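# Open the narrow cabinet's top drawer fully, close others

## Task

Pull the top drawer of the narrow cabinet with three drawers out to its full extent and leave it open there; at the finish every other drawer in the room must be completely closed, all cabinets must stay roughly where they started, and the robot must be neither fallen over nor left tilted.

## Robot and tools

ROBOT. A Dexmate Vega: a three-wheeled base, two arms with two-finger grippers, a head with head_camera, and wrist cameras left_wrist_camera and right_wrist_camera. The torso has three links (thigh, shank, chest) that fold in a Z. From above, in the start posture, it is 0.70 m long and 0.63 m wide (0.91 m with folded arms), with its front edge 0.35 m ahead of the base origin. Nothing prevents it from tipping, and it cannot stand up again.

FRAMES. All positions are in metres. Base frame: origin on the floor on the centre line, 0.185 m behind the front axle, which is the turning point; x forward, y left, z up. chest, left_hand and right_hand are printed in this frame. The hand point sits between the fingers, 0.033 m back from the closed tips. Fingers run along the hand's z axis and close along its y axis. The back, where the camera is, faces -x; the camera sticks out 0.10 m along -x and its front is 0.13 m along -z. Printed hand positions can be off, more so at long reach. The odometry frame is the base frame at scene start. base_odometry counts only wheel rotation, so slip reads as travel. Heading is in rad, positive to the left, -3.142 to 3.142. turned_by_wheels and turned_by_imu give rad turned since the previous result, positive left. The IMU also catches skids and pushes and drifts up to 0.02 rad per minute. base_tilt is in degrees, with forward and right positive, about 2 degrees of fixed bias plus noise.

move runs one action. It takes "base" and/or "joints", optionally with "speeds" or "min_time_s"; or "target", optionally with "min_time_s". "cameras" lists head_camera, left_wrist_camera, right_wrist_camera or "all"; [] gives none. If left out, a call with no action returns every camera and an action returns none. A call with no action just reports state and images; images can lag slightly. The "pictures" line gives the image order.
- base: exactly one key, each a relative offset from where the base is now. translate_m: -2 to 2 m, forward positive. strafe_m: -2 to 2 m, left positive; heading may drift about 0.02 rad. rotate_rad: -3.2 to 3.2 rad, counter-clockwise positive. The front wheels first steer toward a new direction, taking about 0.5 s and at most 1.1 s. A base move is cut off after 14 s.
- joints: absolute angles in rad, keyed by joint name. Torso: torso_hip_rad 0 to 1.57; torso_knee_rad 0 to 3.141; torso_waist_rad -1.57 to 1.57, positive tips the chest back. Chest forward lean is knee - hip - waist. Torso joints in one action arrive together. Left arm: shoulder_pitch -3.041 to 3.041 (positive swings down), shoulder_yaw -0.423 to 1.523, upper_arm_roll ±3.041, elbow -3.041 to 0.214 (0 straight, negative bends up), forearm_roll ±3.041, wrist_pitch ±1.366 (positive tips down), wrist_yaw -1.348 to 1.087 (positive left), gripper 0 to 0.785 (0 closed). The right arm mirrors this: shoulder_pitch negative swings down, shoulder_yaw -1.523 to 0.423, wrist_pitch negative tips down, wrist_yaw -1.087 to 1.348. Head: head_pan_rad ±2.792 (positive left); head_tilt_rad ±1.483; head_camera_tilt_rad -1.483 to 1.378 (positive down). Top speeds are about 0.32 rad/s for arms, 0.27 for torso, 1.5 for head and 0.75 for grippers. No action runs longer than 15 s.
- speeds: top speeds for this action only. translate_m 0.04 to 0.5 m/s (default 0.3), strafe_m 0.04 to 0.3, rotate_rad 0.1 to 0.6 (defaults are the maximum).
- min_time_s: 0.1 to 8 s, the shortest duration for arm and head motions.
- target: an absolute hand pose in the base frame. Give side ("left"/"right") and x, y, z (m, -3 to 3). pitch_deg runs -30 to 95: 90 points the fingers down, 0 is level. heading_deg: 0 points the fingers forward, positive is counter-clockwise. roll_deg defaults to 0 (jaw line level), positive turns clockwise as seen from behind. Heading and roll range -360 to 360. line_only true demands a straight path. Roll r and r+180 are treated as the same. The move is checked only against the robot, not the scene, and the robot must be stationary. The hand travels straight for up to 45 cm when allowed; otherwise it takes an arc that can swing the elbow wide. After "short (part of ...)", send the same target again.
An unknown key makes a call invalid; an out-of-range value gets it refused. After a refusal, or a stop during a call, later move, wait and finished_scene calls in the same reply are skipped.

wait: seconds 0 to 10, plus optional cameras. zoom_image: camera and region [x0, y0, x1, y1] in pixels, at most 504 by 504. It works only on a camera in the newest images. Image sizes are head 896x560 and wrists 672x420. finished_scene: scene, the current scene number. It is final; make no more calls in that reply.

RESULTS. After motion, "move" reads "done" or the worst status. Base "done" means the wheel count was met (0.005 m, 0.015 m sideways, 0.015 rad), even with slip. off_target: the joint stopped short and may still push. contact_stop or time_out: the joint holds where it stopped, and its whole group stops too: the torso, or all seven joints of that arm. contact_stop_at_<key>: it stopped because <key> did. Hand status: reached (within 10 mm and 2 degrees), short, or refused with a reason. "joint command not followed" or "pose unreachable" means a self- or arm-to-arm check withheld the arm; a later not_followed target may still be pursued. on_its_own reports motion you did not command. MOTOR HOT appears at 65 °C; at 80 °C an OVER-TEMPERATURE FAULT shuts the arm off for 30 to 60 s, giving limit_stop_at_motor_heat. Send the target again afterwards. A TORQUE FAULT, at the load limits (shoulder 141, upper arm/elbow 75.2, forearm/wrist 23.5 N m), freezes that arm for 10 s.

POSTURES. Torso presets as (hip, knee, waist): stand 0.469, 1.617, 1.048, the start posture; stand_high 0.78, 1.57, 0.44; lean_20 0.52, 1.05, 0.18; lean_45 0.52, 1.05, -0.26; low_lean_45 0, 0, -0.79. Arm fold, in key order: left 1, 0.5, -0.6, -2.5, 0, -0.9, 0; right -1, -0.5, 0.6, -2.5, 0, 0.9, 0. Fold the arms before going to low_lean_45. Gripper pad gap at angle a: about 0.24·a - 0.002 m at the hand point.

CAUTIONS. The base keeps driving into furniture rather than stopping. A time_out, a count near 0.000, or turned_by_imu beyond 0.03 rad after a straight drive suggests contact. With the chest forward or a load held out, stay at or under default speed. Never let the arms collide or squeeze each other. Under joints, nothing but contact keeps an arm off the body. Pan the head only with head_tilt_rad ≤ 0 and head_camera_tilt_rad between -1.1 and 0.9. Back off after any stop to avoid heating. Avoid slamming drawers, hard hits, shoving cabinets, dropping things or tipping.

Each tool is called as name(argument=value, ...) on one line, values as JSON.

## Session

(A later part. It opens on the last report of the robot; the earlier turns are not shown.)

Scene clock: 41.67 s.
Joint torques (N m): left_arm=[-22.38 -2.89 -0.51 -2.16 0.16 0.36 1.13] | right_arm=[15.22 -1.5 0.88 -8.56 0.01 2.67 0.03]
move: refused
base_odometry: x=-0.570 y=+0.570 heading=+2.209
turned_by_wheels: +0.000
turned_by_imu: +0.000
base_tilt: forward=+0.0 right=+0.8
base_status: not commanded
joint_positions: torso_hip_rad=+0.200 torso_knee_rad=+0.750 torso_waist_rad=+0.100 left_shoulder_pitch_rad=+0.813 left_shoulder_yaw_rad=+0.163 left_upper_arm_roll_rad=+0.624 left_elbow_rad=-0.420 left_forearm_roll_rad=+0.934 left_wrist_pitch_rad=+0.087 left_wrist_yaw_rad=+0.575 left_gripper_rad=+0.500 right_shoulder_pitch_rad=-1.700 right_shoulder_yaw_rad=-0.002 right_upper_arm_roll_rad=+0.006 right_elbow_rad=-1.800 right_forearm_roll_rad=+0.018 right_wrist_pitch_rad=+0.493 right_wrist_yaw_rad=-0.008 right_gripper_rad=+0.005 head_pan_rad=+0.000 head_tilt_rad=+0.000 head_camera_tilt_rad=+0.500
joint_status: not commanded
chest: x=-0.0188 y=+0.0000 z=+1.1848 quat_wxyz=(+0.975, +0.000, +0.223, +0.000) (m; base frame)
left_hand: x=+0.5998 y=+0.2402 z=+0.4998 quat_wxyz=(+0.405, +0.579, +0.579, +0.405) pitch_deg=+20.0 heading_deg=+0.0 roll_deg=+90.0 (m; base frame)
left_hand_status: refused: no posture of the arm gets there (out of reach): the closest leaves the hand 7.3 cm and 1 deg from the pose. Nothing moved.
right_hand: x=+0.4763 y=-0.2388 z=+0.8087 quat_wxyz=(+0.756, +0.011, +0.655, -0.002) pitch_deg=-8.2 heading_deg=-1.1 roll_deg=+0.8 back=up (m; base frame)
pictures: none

move(target={"side": "left", "x": 0.52, "y": 0.235, "z": 0.44, "pitch_deg": 25, "heading_deg": 0, "roll_deg": 90})

move(base={"translate_m": 0.4}, cameras=["head_camera", "left_wrist_camera"])

zoom_image(camera="head_camera", region=[300, 150, 550, 400])

Scene clock: 44.13 s.
Joint torques (N m): left_arm=[-9.67 -2.32 0.26 -1.99 0.05 -0.15 1.16] | right_arm=[13.92 -1.1 0.58 -7.21 0.11 2.8 0.09]
move: done
base_odometry: x=-0.570 y=+0.570 heading=+2.209
turned_by_wheels: +0.000
turned_by_imu: +0.000
base_tilt: forward=+0.1 right=+0.8
base_status: not commanded
joint_positions: torso_hip_rad=+0.200 torso_knee_rad=+0.750 torso_waist_rad=+0.100 left_shoulder_pitch_rad=+0.877 left_shoulder_yaw_rad=+0.151 left_upper_arm_roll_rad=+0.762 left_elbow_rad=-0.339 left_forearm_roll_rad=+0.801 left_wrist_pitch_rad=+0.085 left_wrist_yaw_rad=+0.648 left_gripper_rad=+0.500 right_shoulder_pitch_rad=-1.700 right_shoulder_yaw_rad=-0.002 right_upper_arm_roll_rad=+0.006 right_elbow_rad=-1.800 right_forearm_roll_rad=+0.018 right_wrist_pitch_rad=+0.493 right_wrist_yaw_rad=-0.008 right_gripper_rad=+0.005 head_pan_rad=+0.000 head_tilt_rad=+0.000 head_camera_tilt_rad=+0.500
joint_status: not commanded
chest: x=-0.0188 y=+0.0000 z=+1.1848 quat_wxyz=(+0.975, +0.000, +0.223, +0.000) (m; base frame)
left_hand: x=+0.5213 y=+0.2351 z=+0.4409 quat_wxyz=(+0.380, +0.596, +0.596, +0.380) pitch_deg=+24.9 heading_deg=+0.0 roll_deg=+90.0 (m; base frame)
left_hand_status: reached (straight line, planned for 1.1 s): 2 mm and 0.1 deg off.
right_hand: x=+0.4763 y=-0.2388 z=+0.8087 quat_wxyz=(+0.756, +0.011, +0.655, -0.002) pitch_deg=-8.2 heading_deg=-1.1 roll_deg=+0.8 back=up (m; base frame)
pictures: none

Scene clock: 47.50 s.
Joint torques (N m): left_arm=[-10.06 -2.95 1.05 -2.62 -0.07 -0.42 1.22] | right_arm=[12.05 -0.44 0.29 -8.05 0.08 2.84 -0.07]
move: done
base_odometry: x=-0.808 y=+0.892 heading=+2.208
turned_by_wheels: -0.001
turned_by_imu: -0.002
base_tilt: forward=+0.1 right=+0.8
base_status: done
joint_positions: torso_hip_rad=+0.200 torso_knee_rad=+0.750 torso_waist_rad=+0.100 left_shoulder_pitch_rad=+0.877 left_shoulder_yaw_rad=+0.150 left_upper_arm_roll_rad=+0.765 left_elbow_rad=-0.336 left_forearm_roll_rad=+0.797 left_wrist_pitch_rad=+0.084 left_wrist_yaw_rad=+0.650 left_gripper_rad=+0.500 right_shoulder_pitch_rad=-1.700 right_shoulder_yaw_rad=-0.002 right_upper_arm_roll_rad=+0.006 right_elbow_rad=-1.800 right_forearm_roll_rad=+0.018 right_wrist_pitch_rad=+0.493 right_wrist_yaw_rad=-0.008 right_gripper_rad=+0.005 head_pan_rad=+0.000 head_tilt_rad=+0.000 head_camera_tilt_rad=+0.500
joint_status: not commanded
chest: x=-0.0187 y=+0.0000 z=+1.1847 quat_wxyz=(+0.975, +0.000, +0.223, +0.000) (m; base frame)
left_hand: x=+0.5200 y=+0.2352 z=+0.4400 quat_wxyz=(+0.380, +0.596, +0.596, +0.380) pitch_deg=+25.0 heading_deg=+0.0 roll_deg=-90.0 (m; base frame)
right_hand: x=+0.4763 y=-0.2388 z=+0.8086 quat_wxyz=(+0.756, +0.011, +0.655, -0.002) pitch_deg=-8.2 heading_deg=-1.1 roll_deg=+0.8 back=up (m; base frame)
pictures: head_camera, left_wrist_camera

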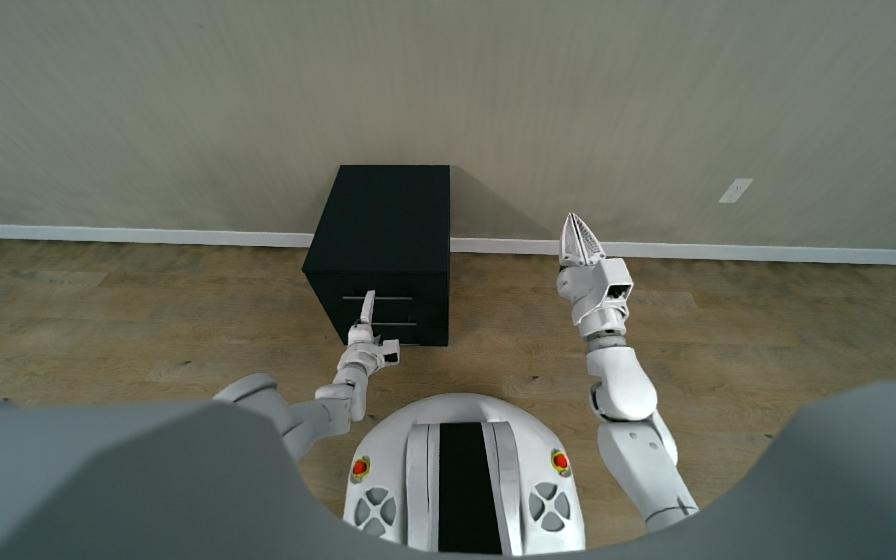

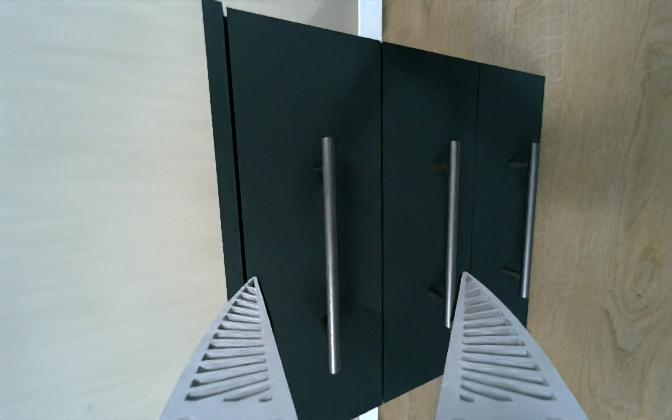

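Scaled by 2.016 from the camera's 896x560 image, which has a finer 960x600 frame.

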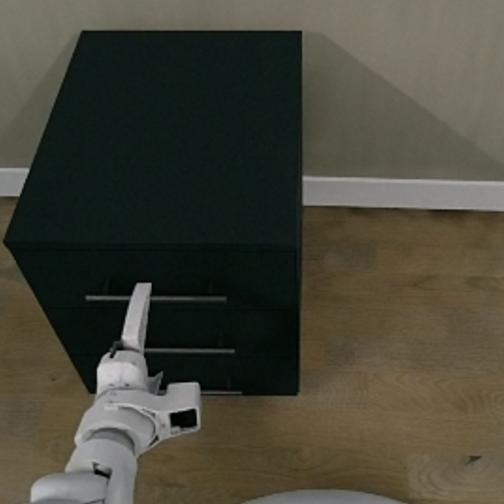

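move(target={"side": "left", "x": 0.51, "y": 0.235, "z": 0.425, "pitch_deg": 25, "heading_deg": 0, "roll_deg": 90})

move(base={"translate_m": 0.06}, cameras=["head_camera", "left_wrist_camera"])

zoom_image(camera="head_camera", region=[300, 200, 500, 400])

Scene clock: 49.20 s.
Joint torques (N m): left_arm=[-9.78 -3.09 0.19 -1.83 -0.03 -0.06 1.02] | right_arm=[12.87 -0.42 0.49 -7.43 0.07 2.76 0.08]
move: refused
base_odometry: x=-0.808 y=+0.892 heading=+2.208
turned_by_wheels: +0.000
turned_by_imu: +0.000
base_tilt: forward=+0.1 right=+0.8
base_status: not commanded
joint_positions: torso_hip_rad=+0.200 torso_knee_rad=+0.750 torso_waist_rad=+0.100 left_shoulder_pitch_rad=+0.877 left_shoulder_yaw_rad=+0.150 left_upper_arm_roll_rad=+0.765 left_elbow_rad=-0.336 left_forearm_roll_rad=+0.797 left_wrist_pitch_rad=+0.084 left_wrist_yaw_rad=+0.650 left_gripper_rad=+0.500 right_shoulder_pitch_rad=-1.700 right_shoulder_yaw_rad=-0.002 right_upper_arm_roll_rad=+0.006 right_elbow_rad=-1.800 right_forearm_roll_rad=+0.018 right_wrist_pitch_rad=+0.493 right_wrist_yaw_rad=-0.008 right_gripper_rad=+0.005 head_pan_rad=+0.000 head_tilt_rad=+0.000 head_camera_tilt_rad=+0.500
joint_status: not commanded
chest: x=-0.0187 y=+0.0000 z=+1.1847 quat_wxyz=(+0.975, +0.000, +0.223, +0.000) (m; base frame)
left_hand: x=+0.5200 y=+0.2352 z=+0.4400 quat_wxyz=(+0.380, +0.596, +0.596, +0.380) pitch_deg=+25.0 heading_deg=+0.0 roll_deg=-90.0 (m; base frame)
left_hand_status: refused: no posture of the arm gets there (out of reach): the closest leaves the hand 1.0 cm and 0 deg from the pose. Nothing moved.
right_hand: x=+0.4763 y=-0.2388 z=+0.8086 quat_wxyz=(+0.756, +0.011, +0.655, -0.002) pitch_deg=-8.2 heading_deg=-1.1 roll_deg=+0.8 back=up (m; base frame)
pictures: none

not run: a stop came earlier in this reply.

Scaled by 2.520 from the camera's 896x560 image, which has a finer 960x600 frame.
This view is cut from an older image: the scene may have changed since it was taken.

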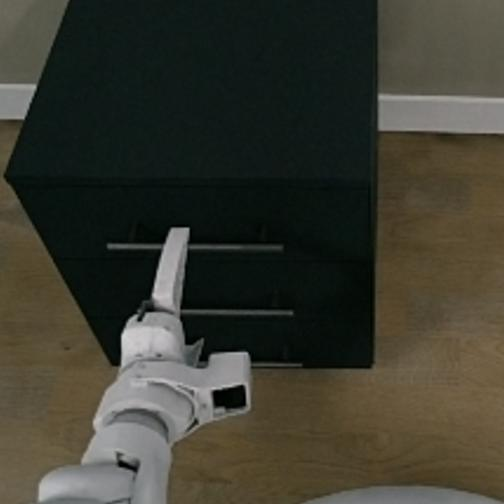

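move(base={"translate_m": 0.055}, cameras=["head_camera", "left_wrist_camera"])

zoom_image(camera="head_camera", region=[300, 200, 500, 400])

Scene clock: 50.80 s.
Joint torques (N m): left_arm=[-10.57 -1.61 0.38 -1.16 0.11 0.45 0.85] | right_arm=[12.44 -0.99 0.78 -7.17 0.12 2.49 -0.01]
move: done
base_odometry: x=-0.841 y=+0.936 heading=+2.208
turned_by_wheels: -0.001
turned_by_imu: -0.001
base_tilt: forward=+0.1 right=+0.7
base_status: done
joint_positions: torso_hip_rad=+0.200 torso_knee_rad=+0.750 torso_waist_rad=+0.100 left_shoulder_pitch_rad=+0.877 left_shoulder_yaw_rad=+0.150 left_upper_arm_roll_rad=+0.765 left_elbow_rad=-0.336 left_forearm_roll_rad=+0.797 left_wrist_pitch_rad=+0.084 left_wrist_yaw_rad=+0.650 left_gripper_rad=+0.500 right_shoulder_pitch_rad=-1.700 right_shoulder_yaw_rad=-0.002 right_upper_arm_roll_rad=+0.006 right_elbow_rad=-1.800 right_forearm_roll_rad=+0.018 right_wrist_pitch_rad=+0.493 right_wrist_yaw_rad=-0.008 right_gripper_rad=+0.005 head_pan_rad=+0.000 head_tilt_rad=+0.000 head_camera_tilt_rad=+0.500
joint_status: not commanded
chest: x=-0.0187 y=+0.0000 z=+1.1847 quat_wxyz=(+0.975, +0.000, +0.223, +0.000) (m; base frame)
left_hand: x=+0.5200 y=+0.2352 z=+0.4400 quat_wxyz=(+0.380, +0.596, +0.596, +0.380) pitch_deg=+25.0 heading_deg=+0.0 roll_deg=-90.0 (m; base frame)
right_hand: x=+0.4763 y=-0.2388 z=+0.8086 quat_wxyz=(+0.756, +0.011, +0.655, -0.002) pitch_deg=-8.2 heading_deg=-1.1 roll_deg=+0.8 back=up (m; base frame)
pictures: head_camera, left_wrist_camera

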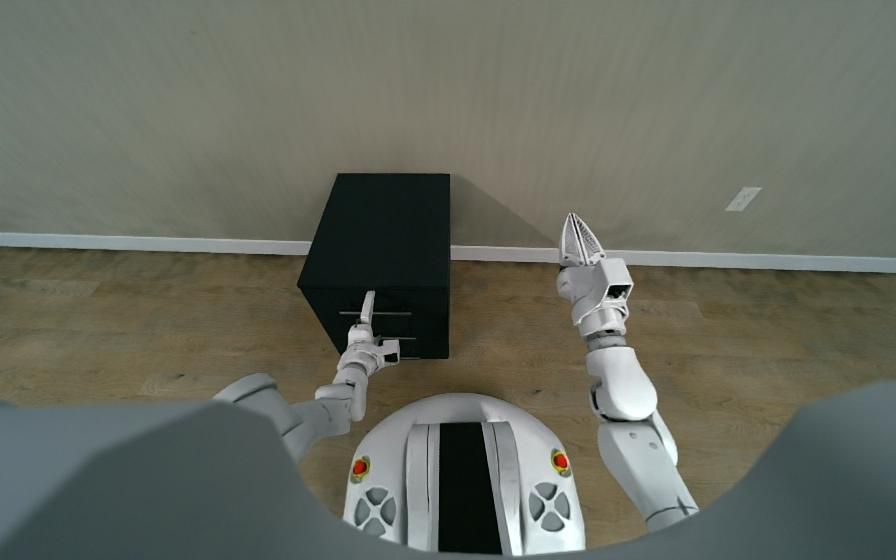

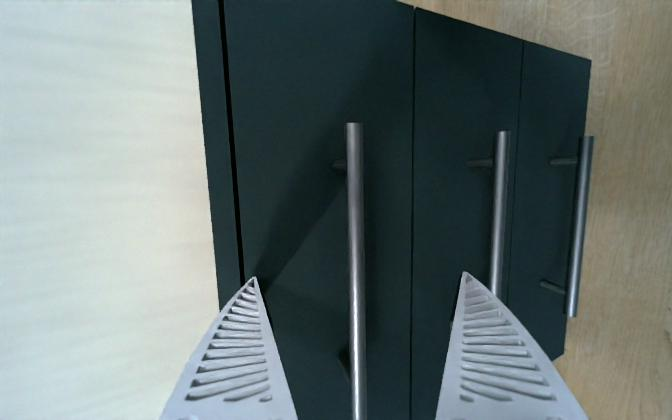

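Scaled by 2.520 from the camera's 896x560 image, which has a finer 960x600 frame.

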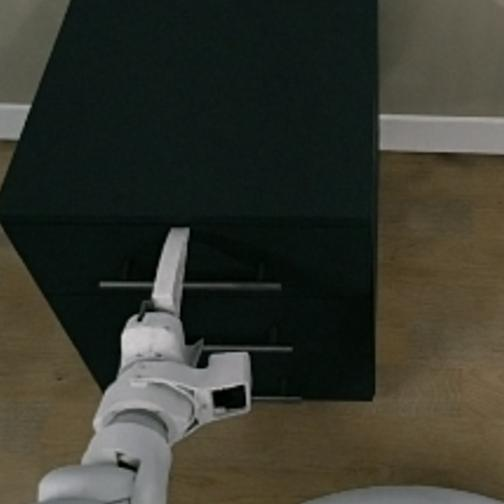

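move(joints={"left_gripper_rad": 0.22}, cameras=["left_wrist_camera"])

move(base={"translate_m": 0.025}, cameras=["head_camera", "left_wrist_camera"])

zoom_image(camera="head_camera", region=[300, 200, 500, 400])

Scene clock: 51.93 s.
Joint torques (N m): left_arm=[-11.53 -3 -0.38 -1.75 -0.18 -0.26 1.07] | right_arm=[13.71 -0.29 0.48 -7.27 0.11 2.3 -0.01]
move: done
base_odometry: x=-0.841 y=+0.936 heading=+2.208
turned_by_wheels: +0.000
turned_by_imu: +0.000
base_tilt: forward=+0.1 right=+0.7
base_status: not commanded
joint_positions: torso_hip_rad=+0.200 torso_knee_rad=+0.750 torso_waist_rad=+0.100 left_shoulder_pitch_rad=+0.877 left_shoulder_yaw_rad=+0.150 left_upper_arm_roll_rad=+0.765 left_elbow_rad=-0.336 left_forearm_roll_rad=+0.797 left_wrist_pitch_rad=+0.084 left_wrist_yaw_rad=+0.650 left_gripper_rad=+0.220 right_shoulder_pitch_rad=-1.700 right_shoulder_yaw_rad=-0.002 right_upper_arm_roll_rad=+0.006 right_elbow_rad=-1.800 right_forearm_roll_rad=+0.018 right_wrist_pitch_rad=+0.493 right_wrist_yaw_rad=-0.008 right_gripper_rad=+0.005 head_pan_rad=+0.000 head_tilt_rad=+0.000 head_camera_tilt_rad=+0.500
joint_status: all done
chest: x=-0.0187 y=+0.0000 z=+1.1847 quat_wxyz=(+0.975, +0.000, +0.223, +0.000) (m; base frame)
left_hand: x=+0.5200 y=+0.2352 z=+0.4400 quat_wxyz=(+0.380, +0.596, +0.596, +0.380) pitch_deg=+25.0 heading_deg=+0.0 roll_deg=-90.0 (m; base frame)
right_hand: x=+0.4763 y=-0.2388 z=+0.8086 quat_wxyz=(+0.756, +0.011, +0.655, -0.002) pitch_deg=-8.2 heading_deg=-1.1 roll_deg=+0.8 back=up (m; base frame)
pictures: left_wrist_camera

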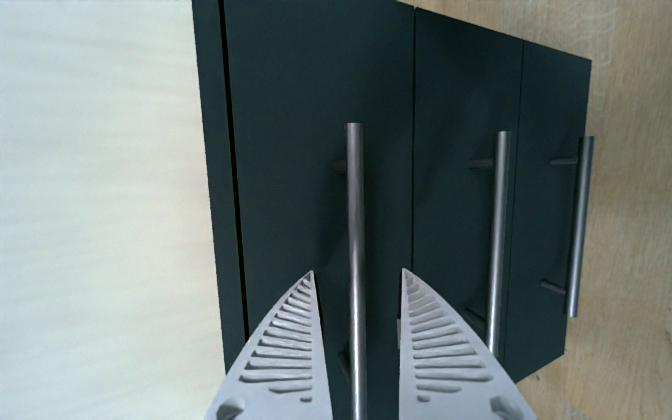

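Scene clock: 53.07 s.
Joint torques (N m): left_arm=[-17.28 -2.12 -0.46 -3.63 0.15 -0.22 0.66] | right_arm=[11.7 -0.54 0.55 -6.93 0.2 2.65 0.07]
move: done
base_odometry: x=-0.856 y=+0.956 heading=+2.207
turned_by_wheels: +0.000
turned_by_imu: +0.000
base_tilt: forward=+0.0 right=+0.8
base_status: done
joint_positions: torso_hip_rad=+0.200 torso_knee_rad=+0.750 torso_waist_rad=+0.100 left_shoulder_pitch_rad=+0.878 left_shoulder_yaw_rad=+0.150 left_upper_arm_roll_rad=+0.766 left_elbow_rad=-0.335 left_forearm_roll_rad=+0.797 left_wrist_pitch_rad=+0.084 left_wrist_yaw_rad=+0.651 left_gripper_rad=+0.220 right_shoulder_pitch_rad=-1.700 right_shoulder_yaw_rad=-0.002 right_upper_arm_roll_rad=+0.006 right_elbow_rad=-1.800 right_forearm_roll_rad=+0.018 right_wrist_pitch_rad=+0.493 right_wrist_yaw_rad=-0.008 right_gripper_rad=+0.005 head_pan_rad=+0.000 head_tilt_rad=+0.000 head_camera_tilt_rad=+0.500
joint_status: not commanded
chest: x=-0.0188 y=+0.0000 z=+1.1848 quat_wxyz=(+0.975, +0.000, +0.223, +0.000) (m; base frame)
left_hand: x=+0.5198 y=+0.2352 z=+0.4399 quat_wxyz=(+0.380, +0.596, +0.596, +0.380) pitch_deg=+25.0 heading_deg=+0.0 roll_deg=-90.0 (m; base frame)
right_hand: x=+0.4763 y=-0.2388 z=+0.8087 quat_wxyz=(+0.756, +0.011, +0.655, -0.002) pitch_deg=-8.2 heading_deg=-1.1 roll_deg=+0.8 back=up (m; base frame)
pictures: head_camera, left_wrist_camera

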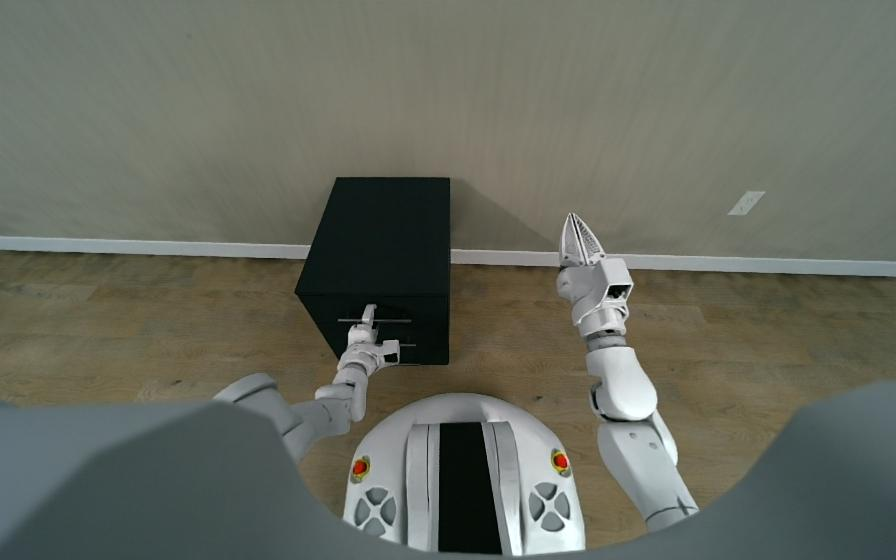

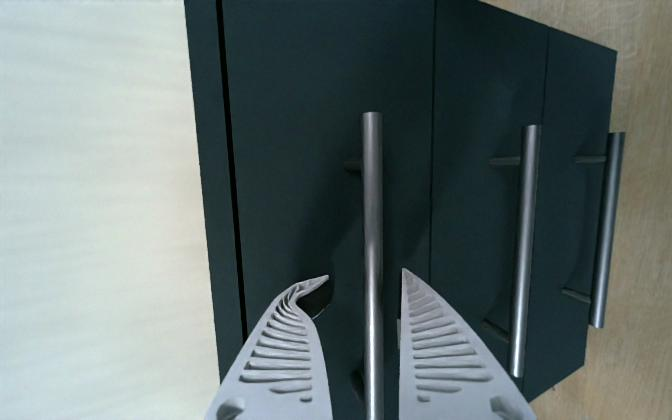

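Scaled by 2.520 from the camera's 896x560 image, which has a finer 960x600 frame.

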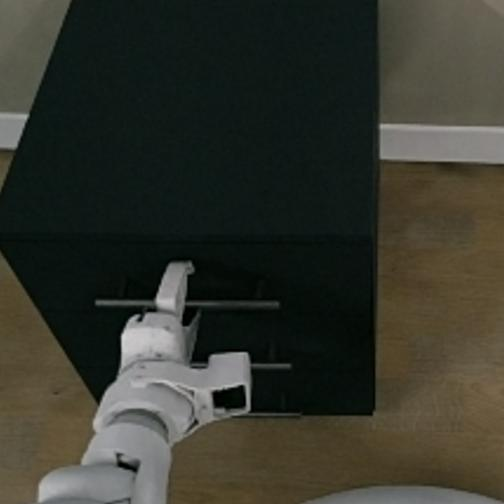

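move(base={"translate_m": -0.012})

move(joints={"left_gripper_rad": 0.0}, cameras=["left_wrist_camera"])

move(base={"translate_m": -0.1}, speeds={"translate_m": 0.08}, cameras=["head_camera", "left_wrist_camera"])

zoom_image(camera="head_camera", region=[300, 200, 500, 400])

Scene clock: 54.07 s.
Joint torques (N m): left_arm=[-19.32 -1.68 -1.85 -4.1 0.04 -0.15 1.36] | right_arm=[11.48 -0.75 0.63 -7.46 0.01 3.49 -0.05]
move: done
base_odometry: x=-0.849 y=+0.946 heading=+2.207
turned_by_wheels: +0.000
turned_by_imu: +0.000
base_tilt: forward=+0.1 right=+0.7
base_status: done
joint_positions: torso_hip_rad=+0.200 torso_knee_rad=+0.750 torso_waist_rad=+0.100 left_shoulder_pitch_rad=+0.878 left_shoulder_yaw_rad=+0.150 left_upper_arm_roll_rad=+0.766 left_elbow_rad=-0.335 left_forearm_roll_rad=+0.797 left_wrist_pitch_rad=+0.084 left_wrist_yaw_rad=+0.650 left_gripper_rad=+0.220 right_shoulder_pitch_rad=-1.700 right_shoulder_yaw_rad=-0.002 right_upper_arm_roll_rad=+0.006 right_elbow_rad=-1.800 right_forearm_roll_rad=+0.018 right_wrist_pitch_rad=+0.493 right_wrist_yaw_rad=-0.008 right_gripper_rad=+0.005 head_pan_rad=+0.000 head_tilt_rad=+0.000 head_camera_tilt_rad=+0.500
joint_status: not commanded
chest: x=-0.0188 y=+0.0000 z=+1.1847 quat_wxyz=(+0.975, +0.000, +0.223, +0.000) (m; base frame)
left_hand: x=+0.5196 y=+0.2352 z=+0.4397 quat_wxyz=(+0.380, +0.597, +0.597, +0.380) pitch_deg=+25.1 heading_deg=+0.0 roll_deg=-90.0 (m; base frame)
right_hand: x=+0.4763 y=-0.2388 z=+0.8087 quat_wxyz=(+0.756, +0.011, +0.655, -0.002) pitch_deg=-8.2 heading_deg=-1.1 roll_deg=+0.8 back=up (m; base frame)
pictures: none

Scene clock: 54.80 s.
Joint torques (N m): left_arm=[-19.26 -0.39 -0.09 -3.55 0.12 0.46 2.45] | right_arm=[11.54 -1.77 0.76 -7.6 0.2 3.01 -0.05]
move: done
base_odometry: x=-0.849 y=+0.946 heading=+2.207
turned_by_wheels: +0.000
turned_by_imu: +0.000
base_tilt: forward=+0.1 right=+0.7
base_status: not commanded
joint_positions: torso_hip_rad=+0.200 torso_knee_rad=+0.750 torso_waist_rad=+0.100 left_shoulder_pitch_rad=+0.878 left_shoulder_yaw_rad=+0.150 left_upper_arm_roll_rad=+0.766 left_elbow_rad=-0.335 left_forearm_roll_rad=+0.797 left_wrist_pitch_rad=+0.084 left_wrist_yaw_rad=+0.650 left_gripper_rad=+0.000 right_shoulder_pitch_rad=-1.700 right_shoulder_yaw_rad=-0.002 right_upper_arm_roll_rad=+0.006 right_elbow_rad=-1.800 right_forearm_roll_rad=+0.018 right_wrist_pitch_rad=+0.493 right_wrist_yaw_rad=-0.008 right_gripper_rad=+0.005 head_pan_rad=+0.000 head_tilt_rad=+0.000 head_camera_tilt_rad=+0.500
joint_status: all done
chest: x=-0.0187 y=+0.0000 z=+1.1847 quat_wxyz=(+0.975, +0.000, +0.223, +0.000) (m; base frame)
left_hand: x=+0.5196 y=+0.2352 z=+0.4396 quat_wxyz=(+0.379, +0.597, +0.597, +0.380) pitch_deg=+25.1 heading_deg=+0.0 roll_deg=-90.0 (m; base frame)
right_hand: x=+0.4763 y=-0.2388 z=+0.8086 quat_wxyz=(+0.756, +0.011, +0.655, -0.002) pitch_deg=-8.2 heading_deg=-1.1 roll_deg=+0.8 back=up (m; base frame)
pictures: left_wrist_camera

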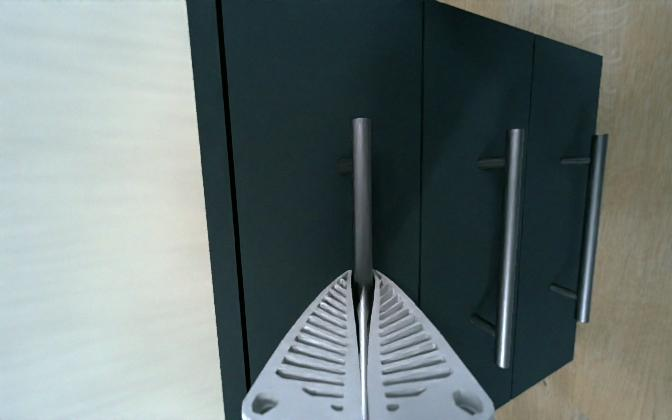

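Scene clock: 56.87 s.
Joint torques (N m): left_arm=[-14.64 -0.08 -1.56 -3.27 0.72 -0.84 1.51] | right_arm=[12.05 0.03 0.34 -7.32 0.08 2.68 -0.21]
move: done
base_odometry: x=-0.789 y=+0.866 heading=+2.208
turned_by_wheels: +0.001
turned_by_imu: +0.002
base_tilt: forward=+0.1 right=+0.8
base_status: done
joint_positions: torso_hip_rad=+0.200 torso_knee_rad=+0.750 torso_waist_rad=+0.100 left_shoulder_pitch_rad=+0.878 left_shoulder_yaw_rad=+0.150 left_upper_arm_roll_rad=+0.766 left_elbow_rad=-0.335 left_forearm_roll_rad=+0.797 left_wrist_pitch_rad=+0.085 left_wrist_yaw_rad=+0.650 left_gripper_rad=+0.000 right_shoulder_pitch_rad=-1.700 right_shoulder_yaw_rad=-0.002 right_upper_arm_roll_rad=+0.006 right_elbow_rad=-1.800 right_forearm_roll_rad=+0.018 right_wrist_pitch_rad=+0.493 right_wrist_yaw_rad=-0.008 right_gripper_rad=+0.005 head_pan_rad=+0.000 head_tilt_rad=+0.000 head_camera_tilt_rad=+0.500
joint_status: not commanded
chest: x=-0.0187 y=+0.0000 z=+1.1847 quat_wxyz=(+0.975, +0.000, +0.223, +0.000) (m; base frame)
left_hand: x=+0.5198 y=+0.2353 z=+0.4398 quat_wxyz=(+0.380, +0.596, +0.597, +0.380) pitch_deg=+25.0 heading_deg=+0.0 roll_deg=-90.0 (m; base frame)
right_hand: x=+0.4763 y=-0.2388 z=+0.8086 quat_wxyz=(+0.756, +0.011, +0.655, -0.002) pitch_deg=-8.2 heading_deg=-1.1 roll_deg=+0.8 back=up (m; base frame)
pictures: head_camera, left_wrist_camera

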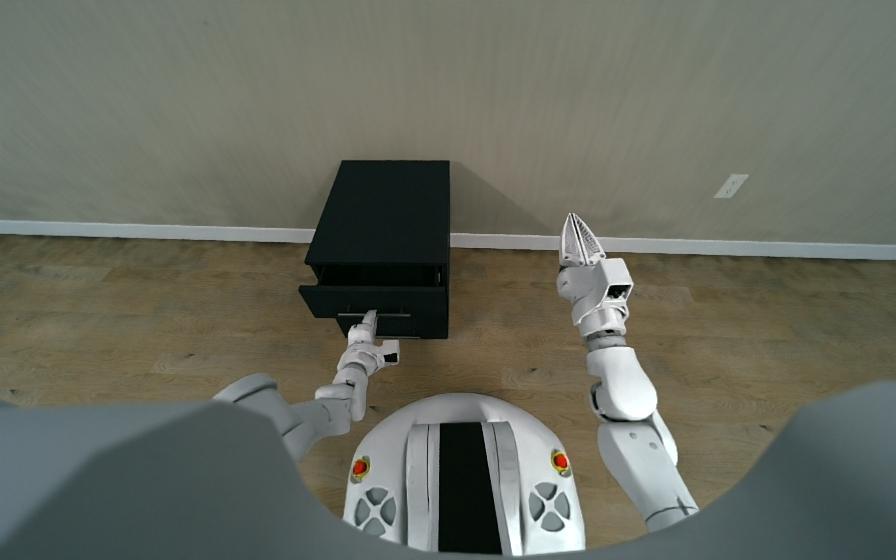

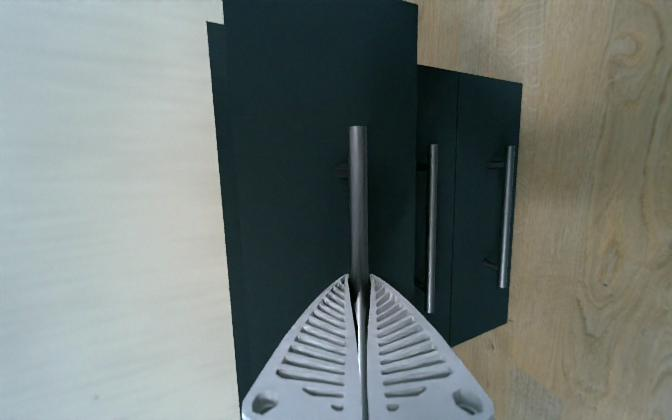

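Scaled by 2.520 from the camera's 896x560 image, which has a finer 960x600 frame.

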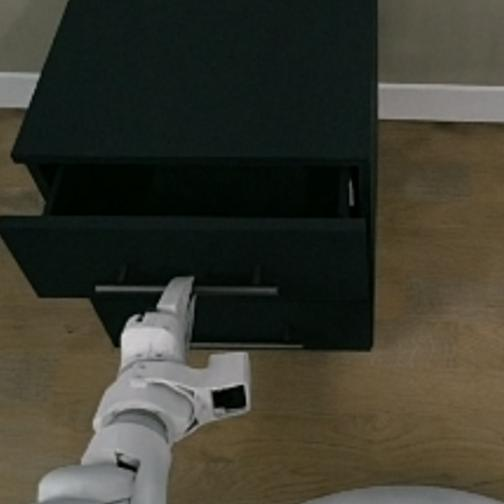

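move(base={"translate_m": -0.18}, speeds={"translate_m": 0.1}, cameras=["head_camera", "left_wrist_camera"])

move(base={"translate_m": -0.06}, speeds={"translate_m": 0.06}, cameras=["head_camera", "left_wrist_camera"])

zoom_image(camera="head_camera", region=[250, 100, 550, 400])

Scene clock: 59.77 s.
Joint torques (N m): left_arm=[-14.06 -4.44 -0.54 -4.94 1.84 -2.09 1.43] | right_arm=[11.42 -0.75 0.91 -8.54 0.07 2.14 0.03]
move: done
base_odometry: x=-0.682 y=+0.721 heading=+2.207
turned_by_wheels: -0.001
turned_by_imu: -0.002
base_tilt: forward=+0.1 right=+0.7
base_status: done
joint_positions: torso_hip_rad=+0.200 torso_knee_rad=+0.750 torso_waist_rad=+0.100 left_shoulder_pitch_rad=+0.878 left_shoulder_yaw_rad=+0.150 left_upper_arm_roll_rad=+0.766 left_elbow_rad=-0.335 left_forearm_roll_rad=+0.797 left_wrist_pitch_rad=+0.085 left_wrist_yaw_rad=+0.650 left_gripper_rad=+0.000 right_shoulder_pitch_rad=-1.700 right_shoulder_yaw_rad=-0.002 right_upper_arm_roll_rad=+0.006 right_elbow_rad=-1.800 right_forearm_roll_rad=+0.018 right_wrist_pitch_rad=+0.493 right_wrist_yaw_rad=-0.008 right_gripper_rad=+0.005 head_pan_rad=+0.000 head_tilt_rad=+0.000 head_camera_tilt_rad=+0.500
joint_status: not commanded
chest: x=-0.0187 y=+0.0000 z=+1.1847 quat_wxyz=(+0.975, +0.000, +0.223, +0.000) (m; base frame)
left_hand: x=+0.5197 y=+0.2357 z=+0.4397 quat_wxyz=(+0.379, +0.596, +0.597, +0.380) pitch_deg=+25.1 heading_deg=+0.1 roll_deg=-89.9 (m; base frame)
right_hand: x=+0.4763 y=-0.2388 z=+0.8086 quat_wxyz=(+0.756, +0.011, +0.655, -0.002) pitch_deg=-8.2 heading_deg=-1.1 roll_deg=+0.8 back=up (m; base frame)
pictures: head_camera, left_wrist_camera

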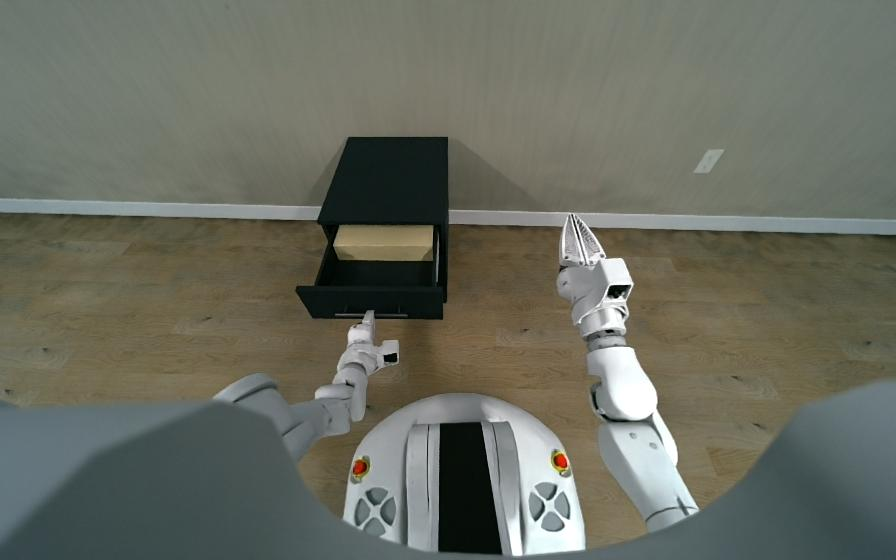

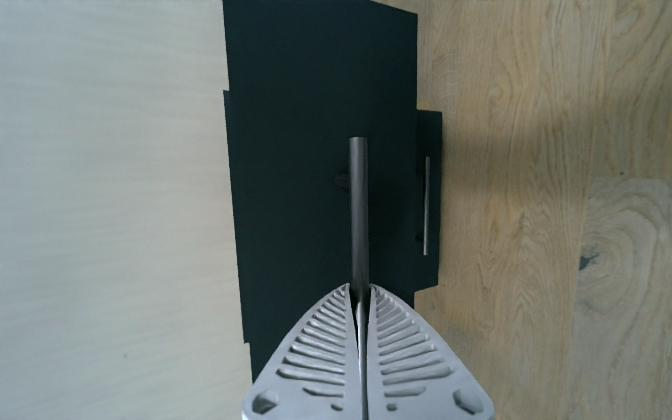

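Scene clock: 61.43 s.
Joint torques (N m): left_arm=[-14.06 -5.61 -0.77 -4.82 1.94 -3.25 1.66] | right_arm=[12.24 -1.76 0.02 -7.49 0.09 2.41 -0.03]
move: done
base_odometry: x=-0.647 y=+0.673 heading=+2.206
turned_by_wheels: -0.001
turned_by_imu: -0.001
base_tilt: forward=+0.0 right=+0.7
base_status: done
joint_positions: torso_hip_rad=+0.200 torso_knee_rad=+0.750 torso_waist_rad=+0.100 left_shoulder_pitch_rad=+0.878 left_shoulder_yaw_rad=+0.150 left_upper_arm_roll_rad=+0.766 left_elbow_rad=-0.335 left_forearm_roll_rad=+0.797 left_wrist_pitch_rad=+0.085 left_wrist_yaw_rad=+0.650 left_gripper_rad=+0.000 right_shoulder_pitch_rad=-1.700 right_shoulder_yaw_rad=-0.002 right_upper_arm_roll_rad=+0.006 right_elbow_rad=-1.800 right_forearm_roll_rad=+0.018 right_wrist_pitch_rad=+0.493 right_wrist_yaw_rad=-0.008 right_gripper_rad=+0.005 head_pan_rad=+0.000 head_tilt_rad=+0.000 head_camera_tilt_rad=+0.500
joint_status: not commanded
chest: x=-0.0187 y=+0.0000 z=+1.1847 quat_wxyz=(+0.975, +0.000, +0.223, +0.000) (m; base frame)
left_hand: x=+0.5197 y=+0.2357 z=+0.4398 quat_wxyz=(+0.379, +0.596, +0.597, +0.380) pitch_deg=+25.0 heading_deg=+0.1 roll_deg=-89.9 (m; base frame)
right_hand: x=+0.4763 y=-0.2388 z=+0.8086 quat_wxyz=(+0.756, +0.011, +0.655, -0.002) pitch_deg=-8.2 heading_deg=-1.1 roll_deg=+0.8 back=up (m; base frame)
pictures: head_camera, left_wrist_camera

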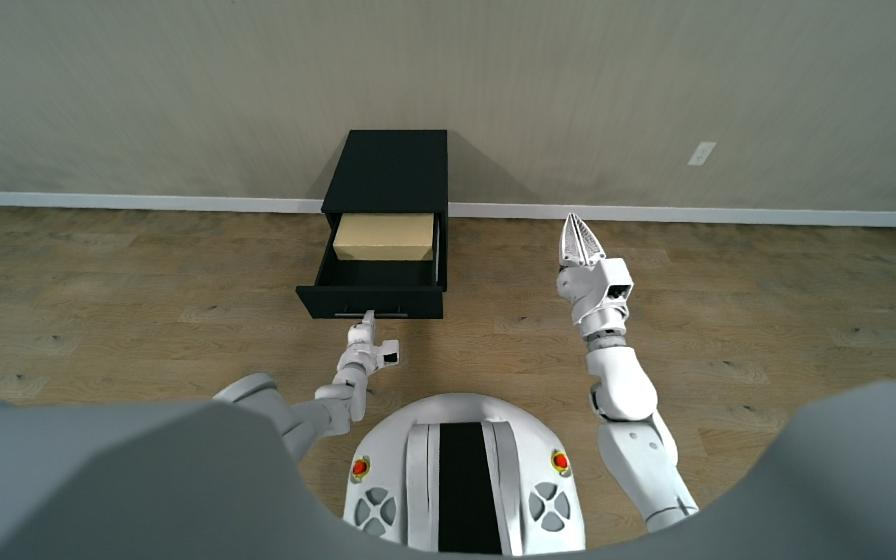

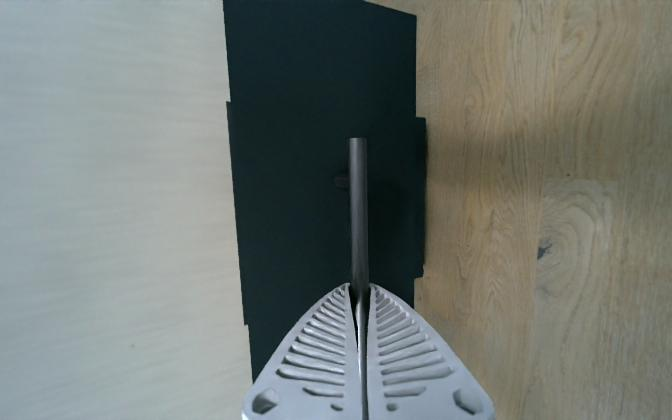

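Scaled by 1.680 from the camera's 896x560 image, which has a finer 960x600 frame.

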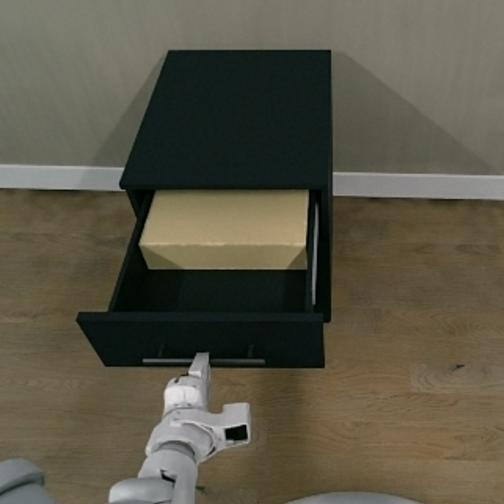

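move(base={"translate_m": -0.05}, speeds={"translate_m": 0.06}, cameras=["head_camera", "left_wrist_camera"])

move(base={"translate_m": -0.05}, speeds={"translate_m": 0.06}, cameras=["head_camera", "left_wrist_camera"])

zoom_image(camera="head_camera", region=[250, 100, 550, 400])

Scene clock: 63.20 s.
Joint torques (N m): left_arm=[-13.62 -2.88 -1.14 -3.69 1.52 -1.45 0.84] | right_arm=[13.65 -0.7 1.08 -8.32 0.15 2.55 -0.14]
move: done
base_odometry: x=-0.617 y=+0.632 heading=+2.205
turned_by_wheels: -0.001
turned_by_imu: -0.001
base_tilt: forward=+0.0 right=+0.7
base_status: done
joint_positions: torso_hip_rad=+0.200 torso_knee_rad=+0.750 torso_waist_rad=+0.100 left_shoulder_pitch_rad=+0.877 left_shoulder_yaw_rad=+0.150 left_upper_arm_roll_rad=+0.766 left_elbow_rad=-0.335 left_forearm_roll_rad=+0.797 left_wrist_pitch_rad=+0.085 left_wrist_yaw_rad=+0.650 left_gripper_rad=+0.000 right_shoulder_pitch_rad=-1.700 right_shoulder_yaw_rad=-0.002 right_upper_arm_roll_rad=+0.006 right_elbow_rad=-1.800 right_forearm_roll_rad=+0.018 right_wrist_pitch_rad=+0.493 right_wrist_yaw_rad=-0.008 right_gripper_rad=+0.005 head_pan_rad=+0.000 head_tilt_rad=+0.000 head_camera_tilt_rad=+0.500
joint_status: not commanded
chest: x=-0.0187 y=+0.0000 z=+1.1847 quat_wxyz=(+0.975, +0.000, +0.223, +0.000) (m; base frame)
left_hand: x=+0.5199 y=+0.2355 z=+0.4399 quat_wxyz=(+0.380, +0.596, +0.597, +0.380) pitch_deg=+25.0 heading_deg=+0.1 roll_deg=-90.0 (m; base frame)
right_hand: x=+0.4763 y=-0.2388 z=+0.8086 quat_wxyz=(+0.756, +0.011, +0.655, -0.002) pitch_deg=-8.2 heading_deg=-1.1 roll_deg=+0.8 back=up (m; base frame)
pictures: head_camera, left_wrist_camera

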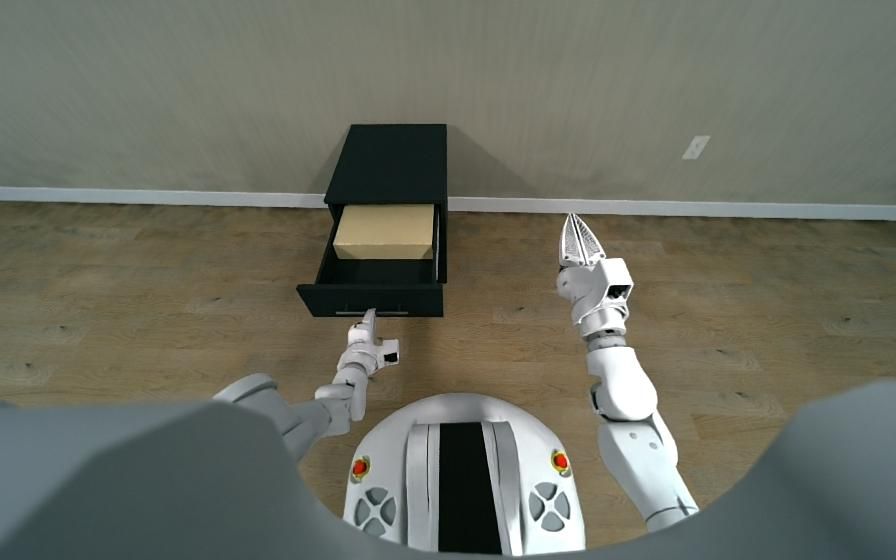

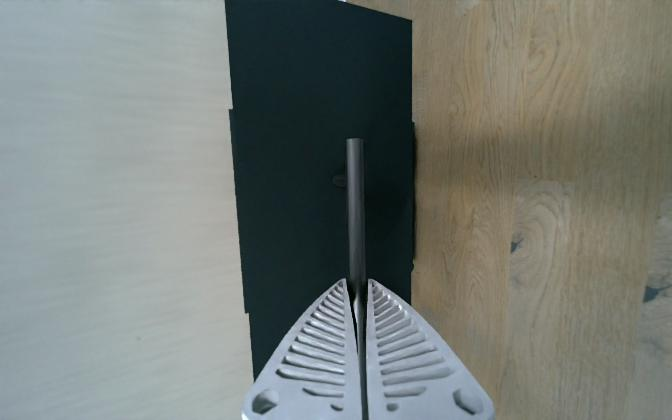

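Scene clock: 64.63 s.
Joint torques (N m): left_arm=[-10.54 -1.69 -1.11 -1.72 0.54 -0.19 0.61] | right_arm=[12.96 -0.41 0.62 -8.25 0.21 3.09 -0.01]
move: done
base_odometry: x=-0.588 y=+0.592 heading=+2.204
turned_by_wheels: -0.001
turned_by_imu: -0.001
base_tilt: forward=+0.0 right=+0.7
base_status: done
joint_positions: torso_hip_rad=+0.200 torso_knee_rad=+0.750 torso_waist_rad=+0.100 left_shoulder_pitch_rad=+0.877 left_shoulder_yaw_rad=+0.150 left_upper_arm_roll_rad=+0.766 left_elbow_rad=-0.336 left_forearm_roll_rad=+0.797 left_wrist_pitch_rad=+0.084 left_wrist_yaw_rad=+0.651 left_gripper_rad=+0.000 right_shoulder_pitch_rad=-1.700 right_shoulder_yaw_rad=-0.002 right_upper_arm_roll_rad=+0.006 right_elbow_rad=-1.800 right_forearm_roll_rad=+0.018 right_wrist_pitch_rad=+0.493 right_wrist_yaw_rad=-0.008 right_gripper_rad=+0.005 head_pan_rad=+0.000 head_tilt_rad=+0.000 head_camera_tilt_rad=+0.500
joint_status: not commanded
chest: x=-0.0188 y=+0.0000 z=+1.1848 quat_wxyz=(+0.975, +0.000, +0.223, +0.000) (m; base frame)
left_hand: x=+0.5200 y=+0.2352 z=+0.4401 quat_wxyz=(+0.380, +0.596, +0.596, +0.380) pitch_deg=+25.0 heading_deg=+0.0 roll_deg=-90.0 (m; base frame)
right_hand: x=+0.4763 y=-0.2388 z=+0.8087 quat_wxyz=(+0.756, +0.011, +0.655, -0.002) pitch_deg=-8.2 heading_deg=-1.1 roll_deg=+0.8 back=up (m; base frame)
pictures: head_camera, left_wrist_camera

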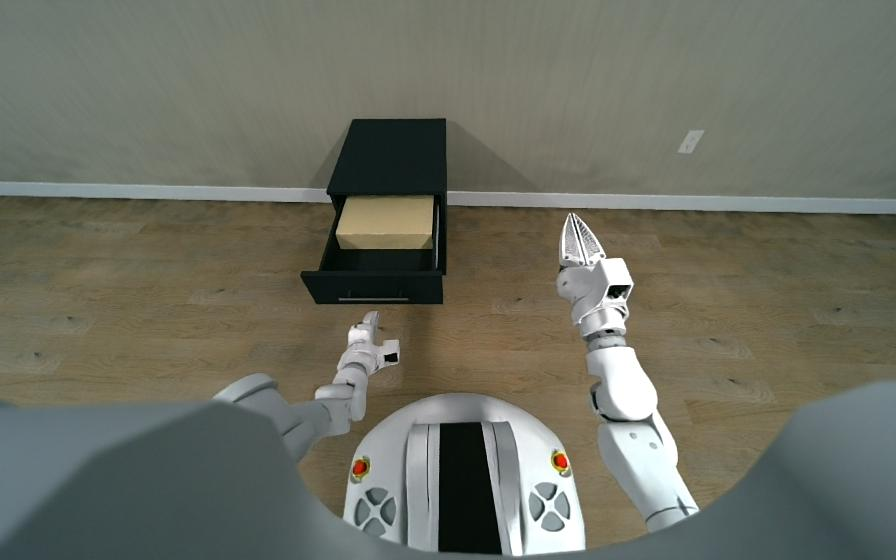

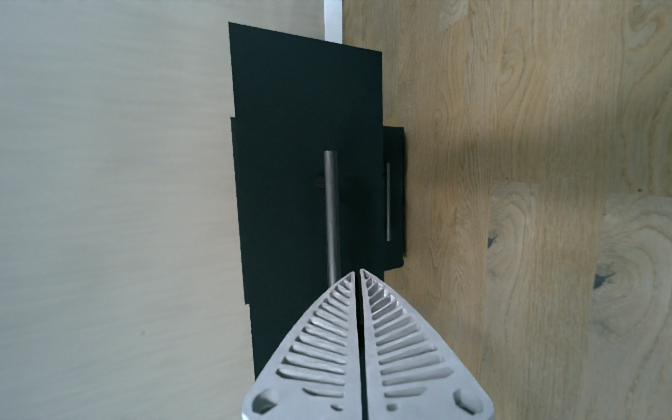

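Scaled by 1.680 from the camera's 896x560 image, which has a finer 960x600 frame.

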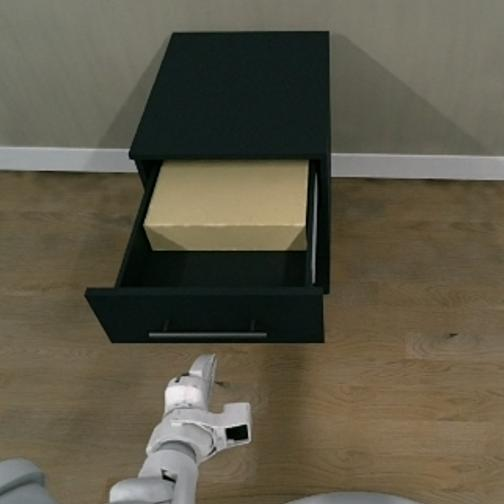

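move(joints={"left_gripper_rad": 0.25})

move(base={"translate_m": 0.045}, cameras=["left_wrist_camera", "head_camera"])

zoom_image(camera="head_camera", region=[250, 100, 550, 400])

Scene clock: 65.73 s.
Joint torques (N m): left_arm=[-12.75 -1.91 -0.29 -1.38 0.16 -0.8 0.65] | right_arm=[13.33 -1.06 0.82 -8.08 -0.01 2.6 -0.1]
move: done
base_odometry: x=-0.588 y=+0.592 heading=+2.204
turned_by_wheels: +0.000
turned_by_imu: +0.000
base_tilt: forward=+0.1 right=+0.8
base_status: not commanded
joint_positions: torso_hip_rad=+0.200 torso_knee_rad=+0.750 torso_waist_rad=+0.100 left_shoulder_pitch_rad=+0.877 left_shoulder_yaw_rad=+0.150 left_upper_arm_roll_rad=+0.766 left_elbow_rad=-0.336 left_forearm_roll_rad=+0.797 left_wrist_pitch_rad=+0.084 left_wrist_yaw_rad=+0.651 left_gripper_rad=+0.250 right_shoulder_pitch_rad=-1.700 right_shoulder_yaw_rad=-0.002 right_upper_arm_roll_rad=+0.006 right_elbow_rad=-1.800 right_forearm_roll_rad=+0.018 right_wrist_pitch_rad=+0.493 right_wrist_yaw_rad=-0.008 right_gripper_rad=+0.005 head_pan_rad=+0.000 head_tilt_rad=+0.000 head_camera_tilt_rad=+0.500
joint_status: all done
chest: x=-0.0188 y=+0.0000 z=+1.1848 quat_wxyz=(+0.975, +0.000, +0.223, +0.000) (m; base frame)
left_hand: x=+0.5200 y=+0.2352 z=+0.4401 quat_wxyz=(+0.380, +0.596, +0.596, +0.380) pitch_deg=+25.0 heading_deg=+0.0 roll_deg=-90.0 (m; base frame)
right_hand: x=+0.4763 y=-0.2388 z=+0.8087 quat_wxyz=(+0.756, +0.011, +0.655, -0.002) pitch_deg=-8.2 heading_deg=-1.1 roll_deg=+0.8 back=up (m; base frame)
pictures: none

Scene clock: 67.00 s.
Joint torques (N m): left_arm=[-10.97 -1.68 -0.13 -3.1 0.41 0.15 0.54] | right_arm=[12.04 -0.57 0.52 -7.26 -0.01 2.75 0.06]
move: done
base_odometry: x=-0.614 y=+0.628 heading=+2.203
turned_by_wheels: -0.001
turned_by_imu: +0.000
base_tilt: forward=+0.0 right=+0.7
base_status: done
joint_positions: torso_hip_rad=+0.200 torso_knee_rad=+0.750 torso_waist_rad=+0.100 left_shoulder_pitch_rad=+0.877 left_shoulder_yaw_rad=+0.150 left_upper_arm_roll_rad=+0.766 left_elbow_rad=-0.336 left_forearm_roll_rad=+0.797 left_wrist_pitch_rad=+0.084 left_wrist_yaw_rad=+0.651 left_gripper_rad=+0.250 right_shoulder_pitch_rad=-1.700 right_shoulder_yaw_rad=-0.002 right_upper_arm_roll_rad=+0.006 right_elbow_rad=-1.800 right_forearm_roll_rad=+0.018 right_wrist_pitch_rad=+0.493 right_wrist_yaw_rad=-0.008 right_gripper_rad=+0.005 head_pan_rad=+0.000 head_tilt_rad=+0.000 head_camera_tilt_rad=+0.500
joint_status: not commanded
chest: x=-0.0187 y=+0.0000 z=+1.1847 quat_wxyz=(+0.975, +0.000, +0.223, +0.000) (m; base frame)
left_hand: x=+0.5200 y=+0.2352 z=+0.4400 quat_wxyz=(+0.380, +0.596, +0.596, +0.380) pitch_deg=+25.0 heading_deg=+0.0 roll_deg=-90.0 (m; base frame)
right_hand: x=+0.4763 y=-0.2388 z=+0.8086 quat_wxyz=(+0.756, +0.011, +0.655, -0.002) pitch_deg=-8.2 heading_deg=-1.1 roll_deg=+0.8 back=up (m; base frame)
pictures: head_camera, left_wrist_camera

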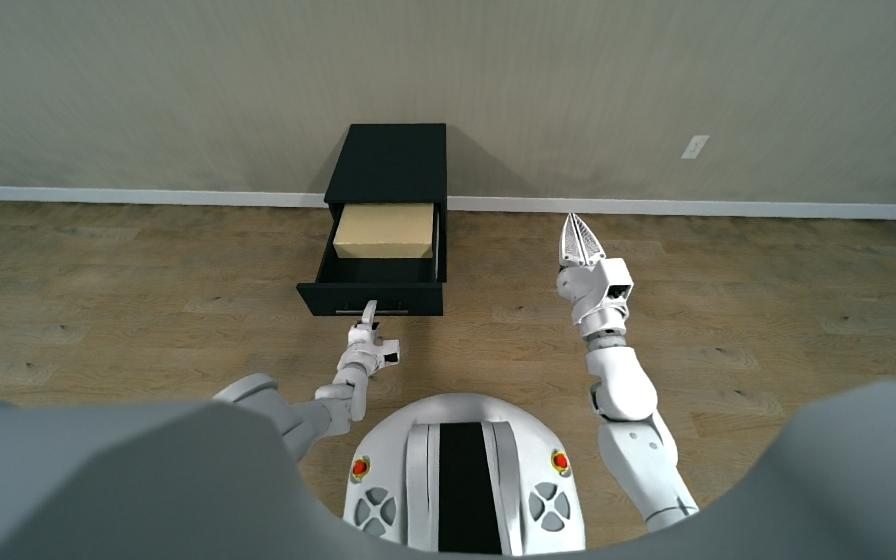

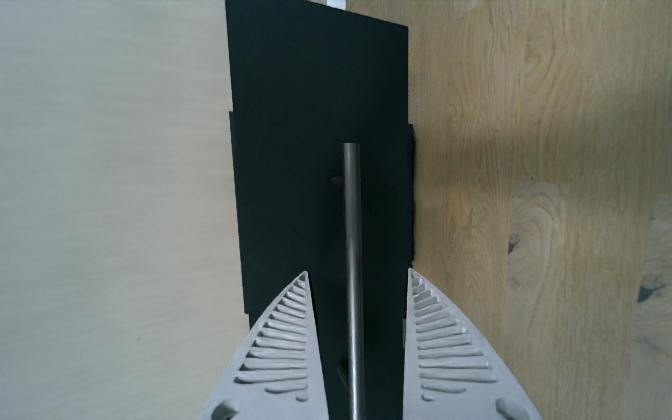

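Scaled by 1.680 from the camera's 896x560 image, which has a finer 960x600 frame.

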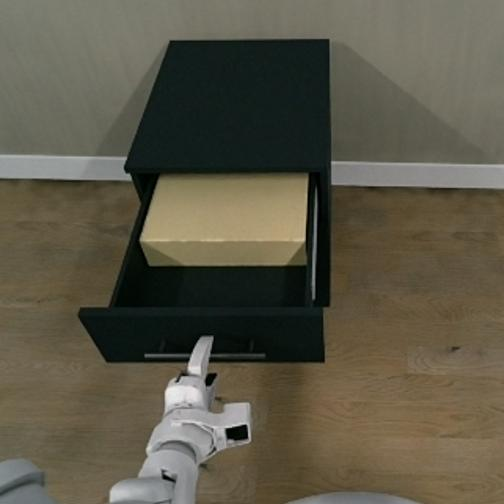

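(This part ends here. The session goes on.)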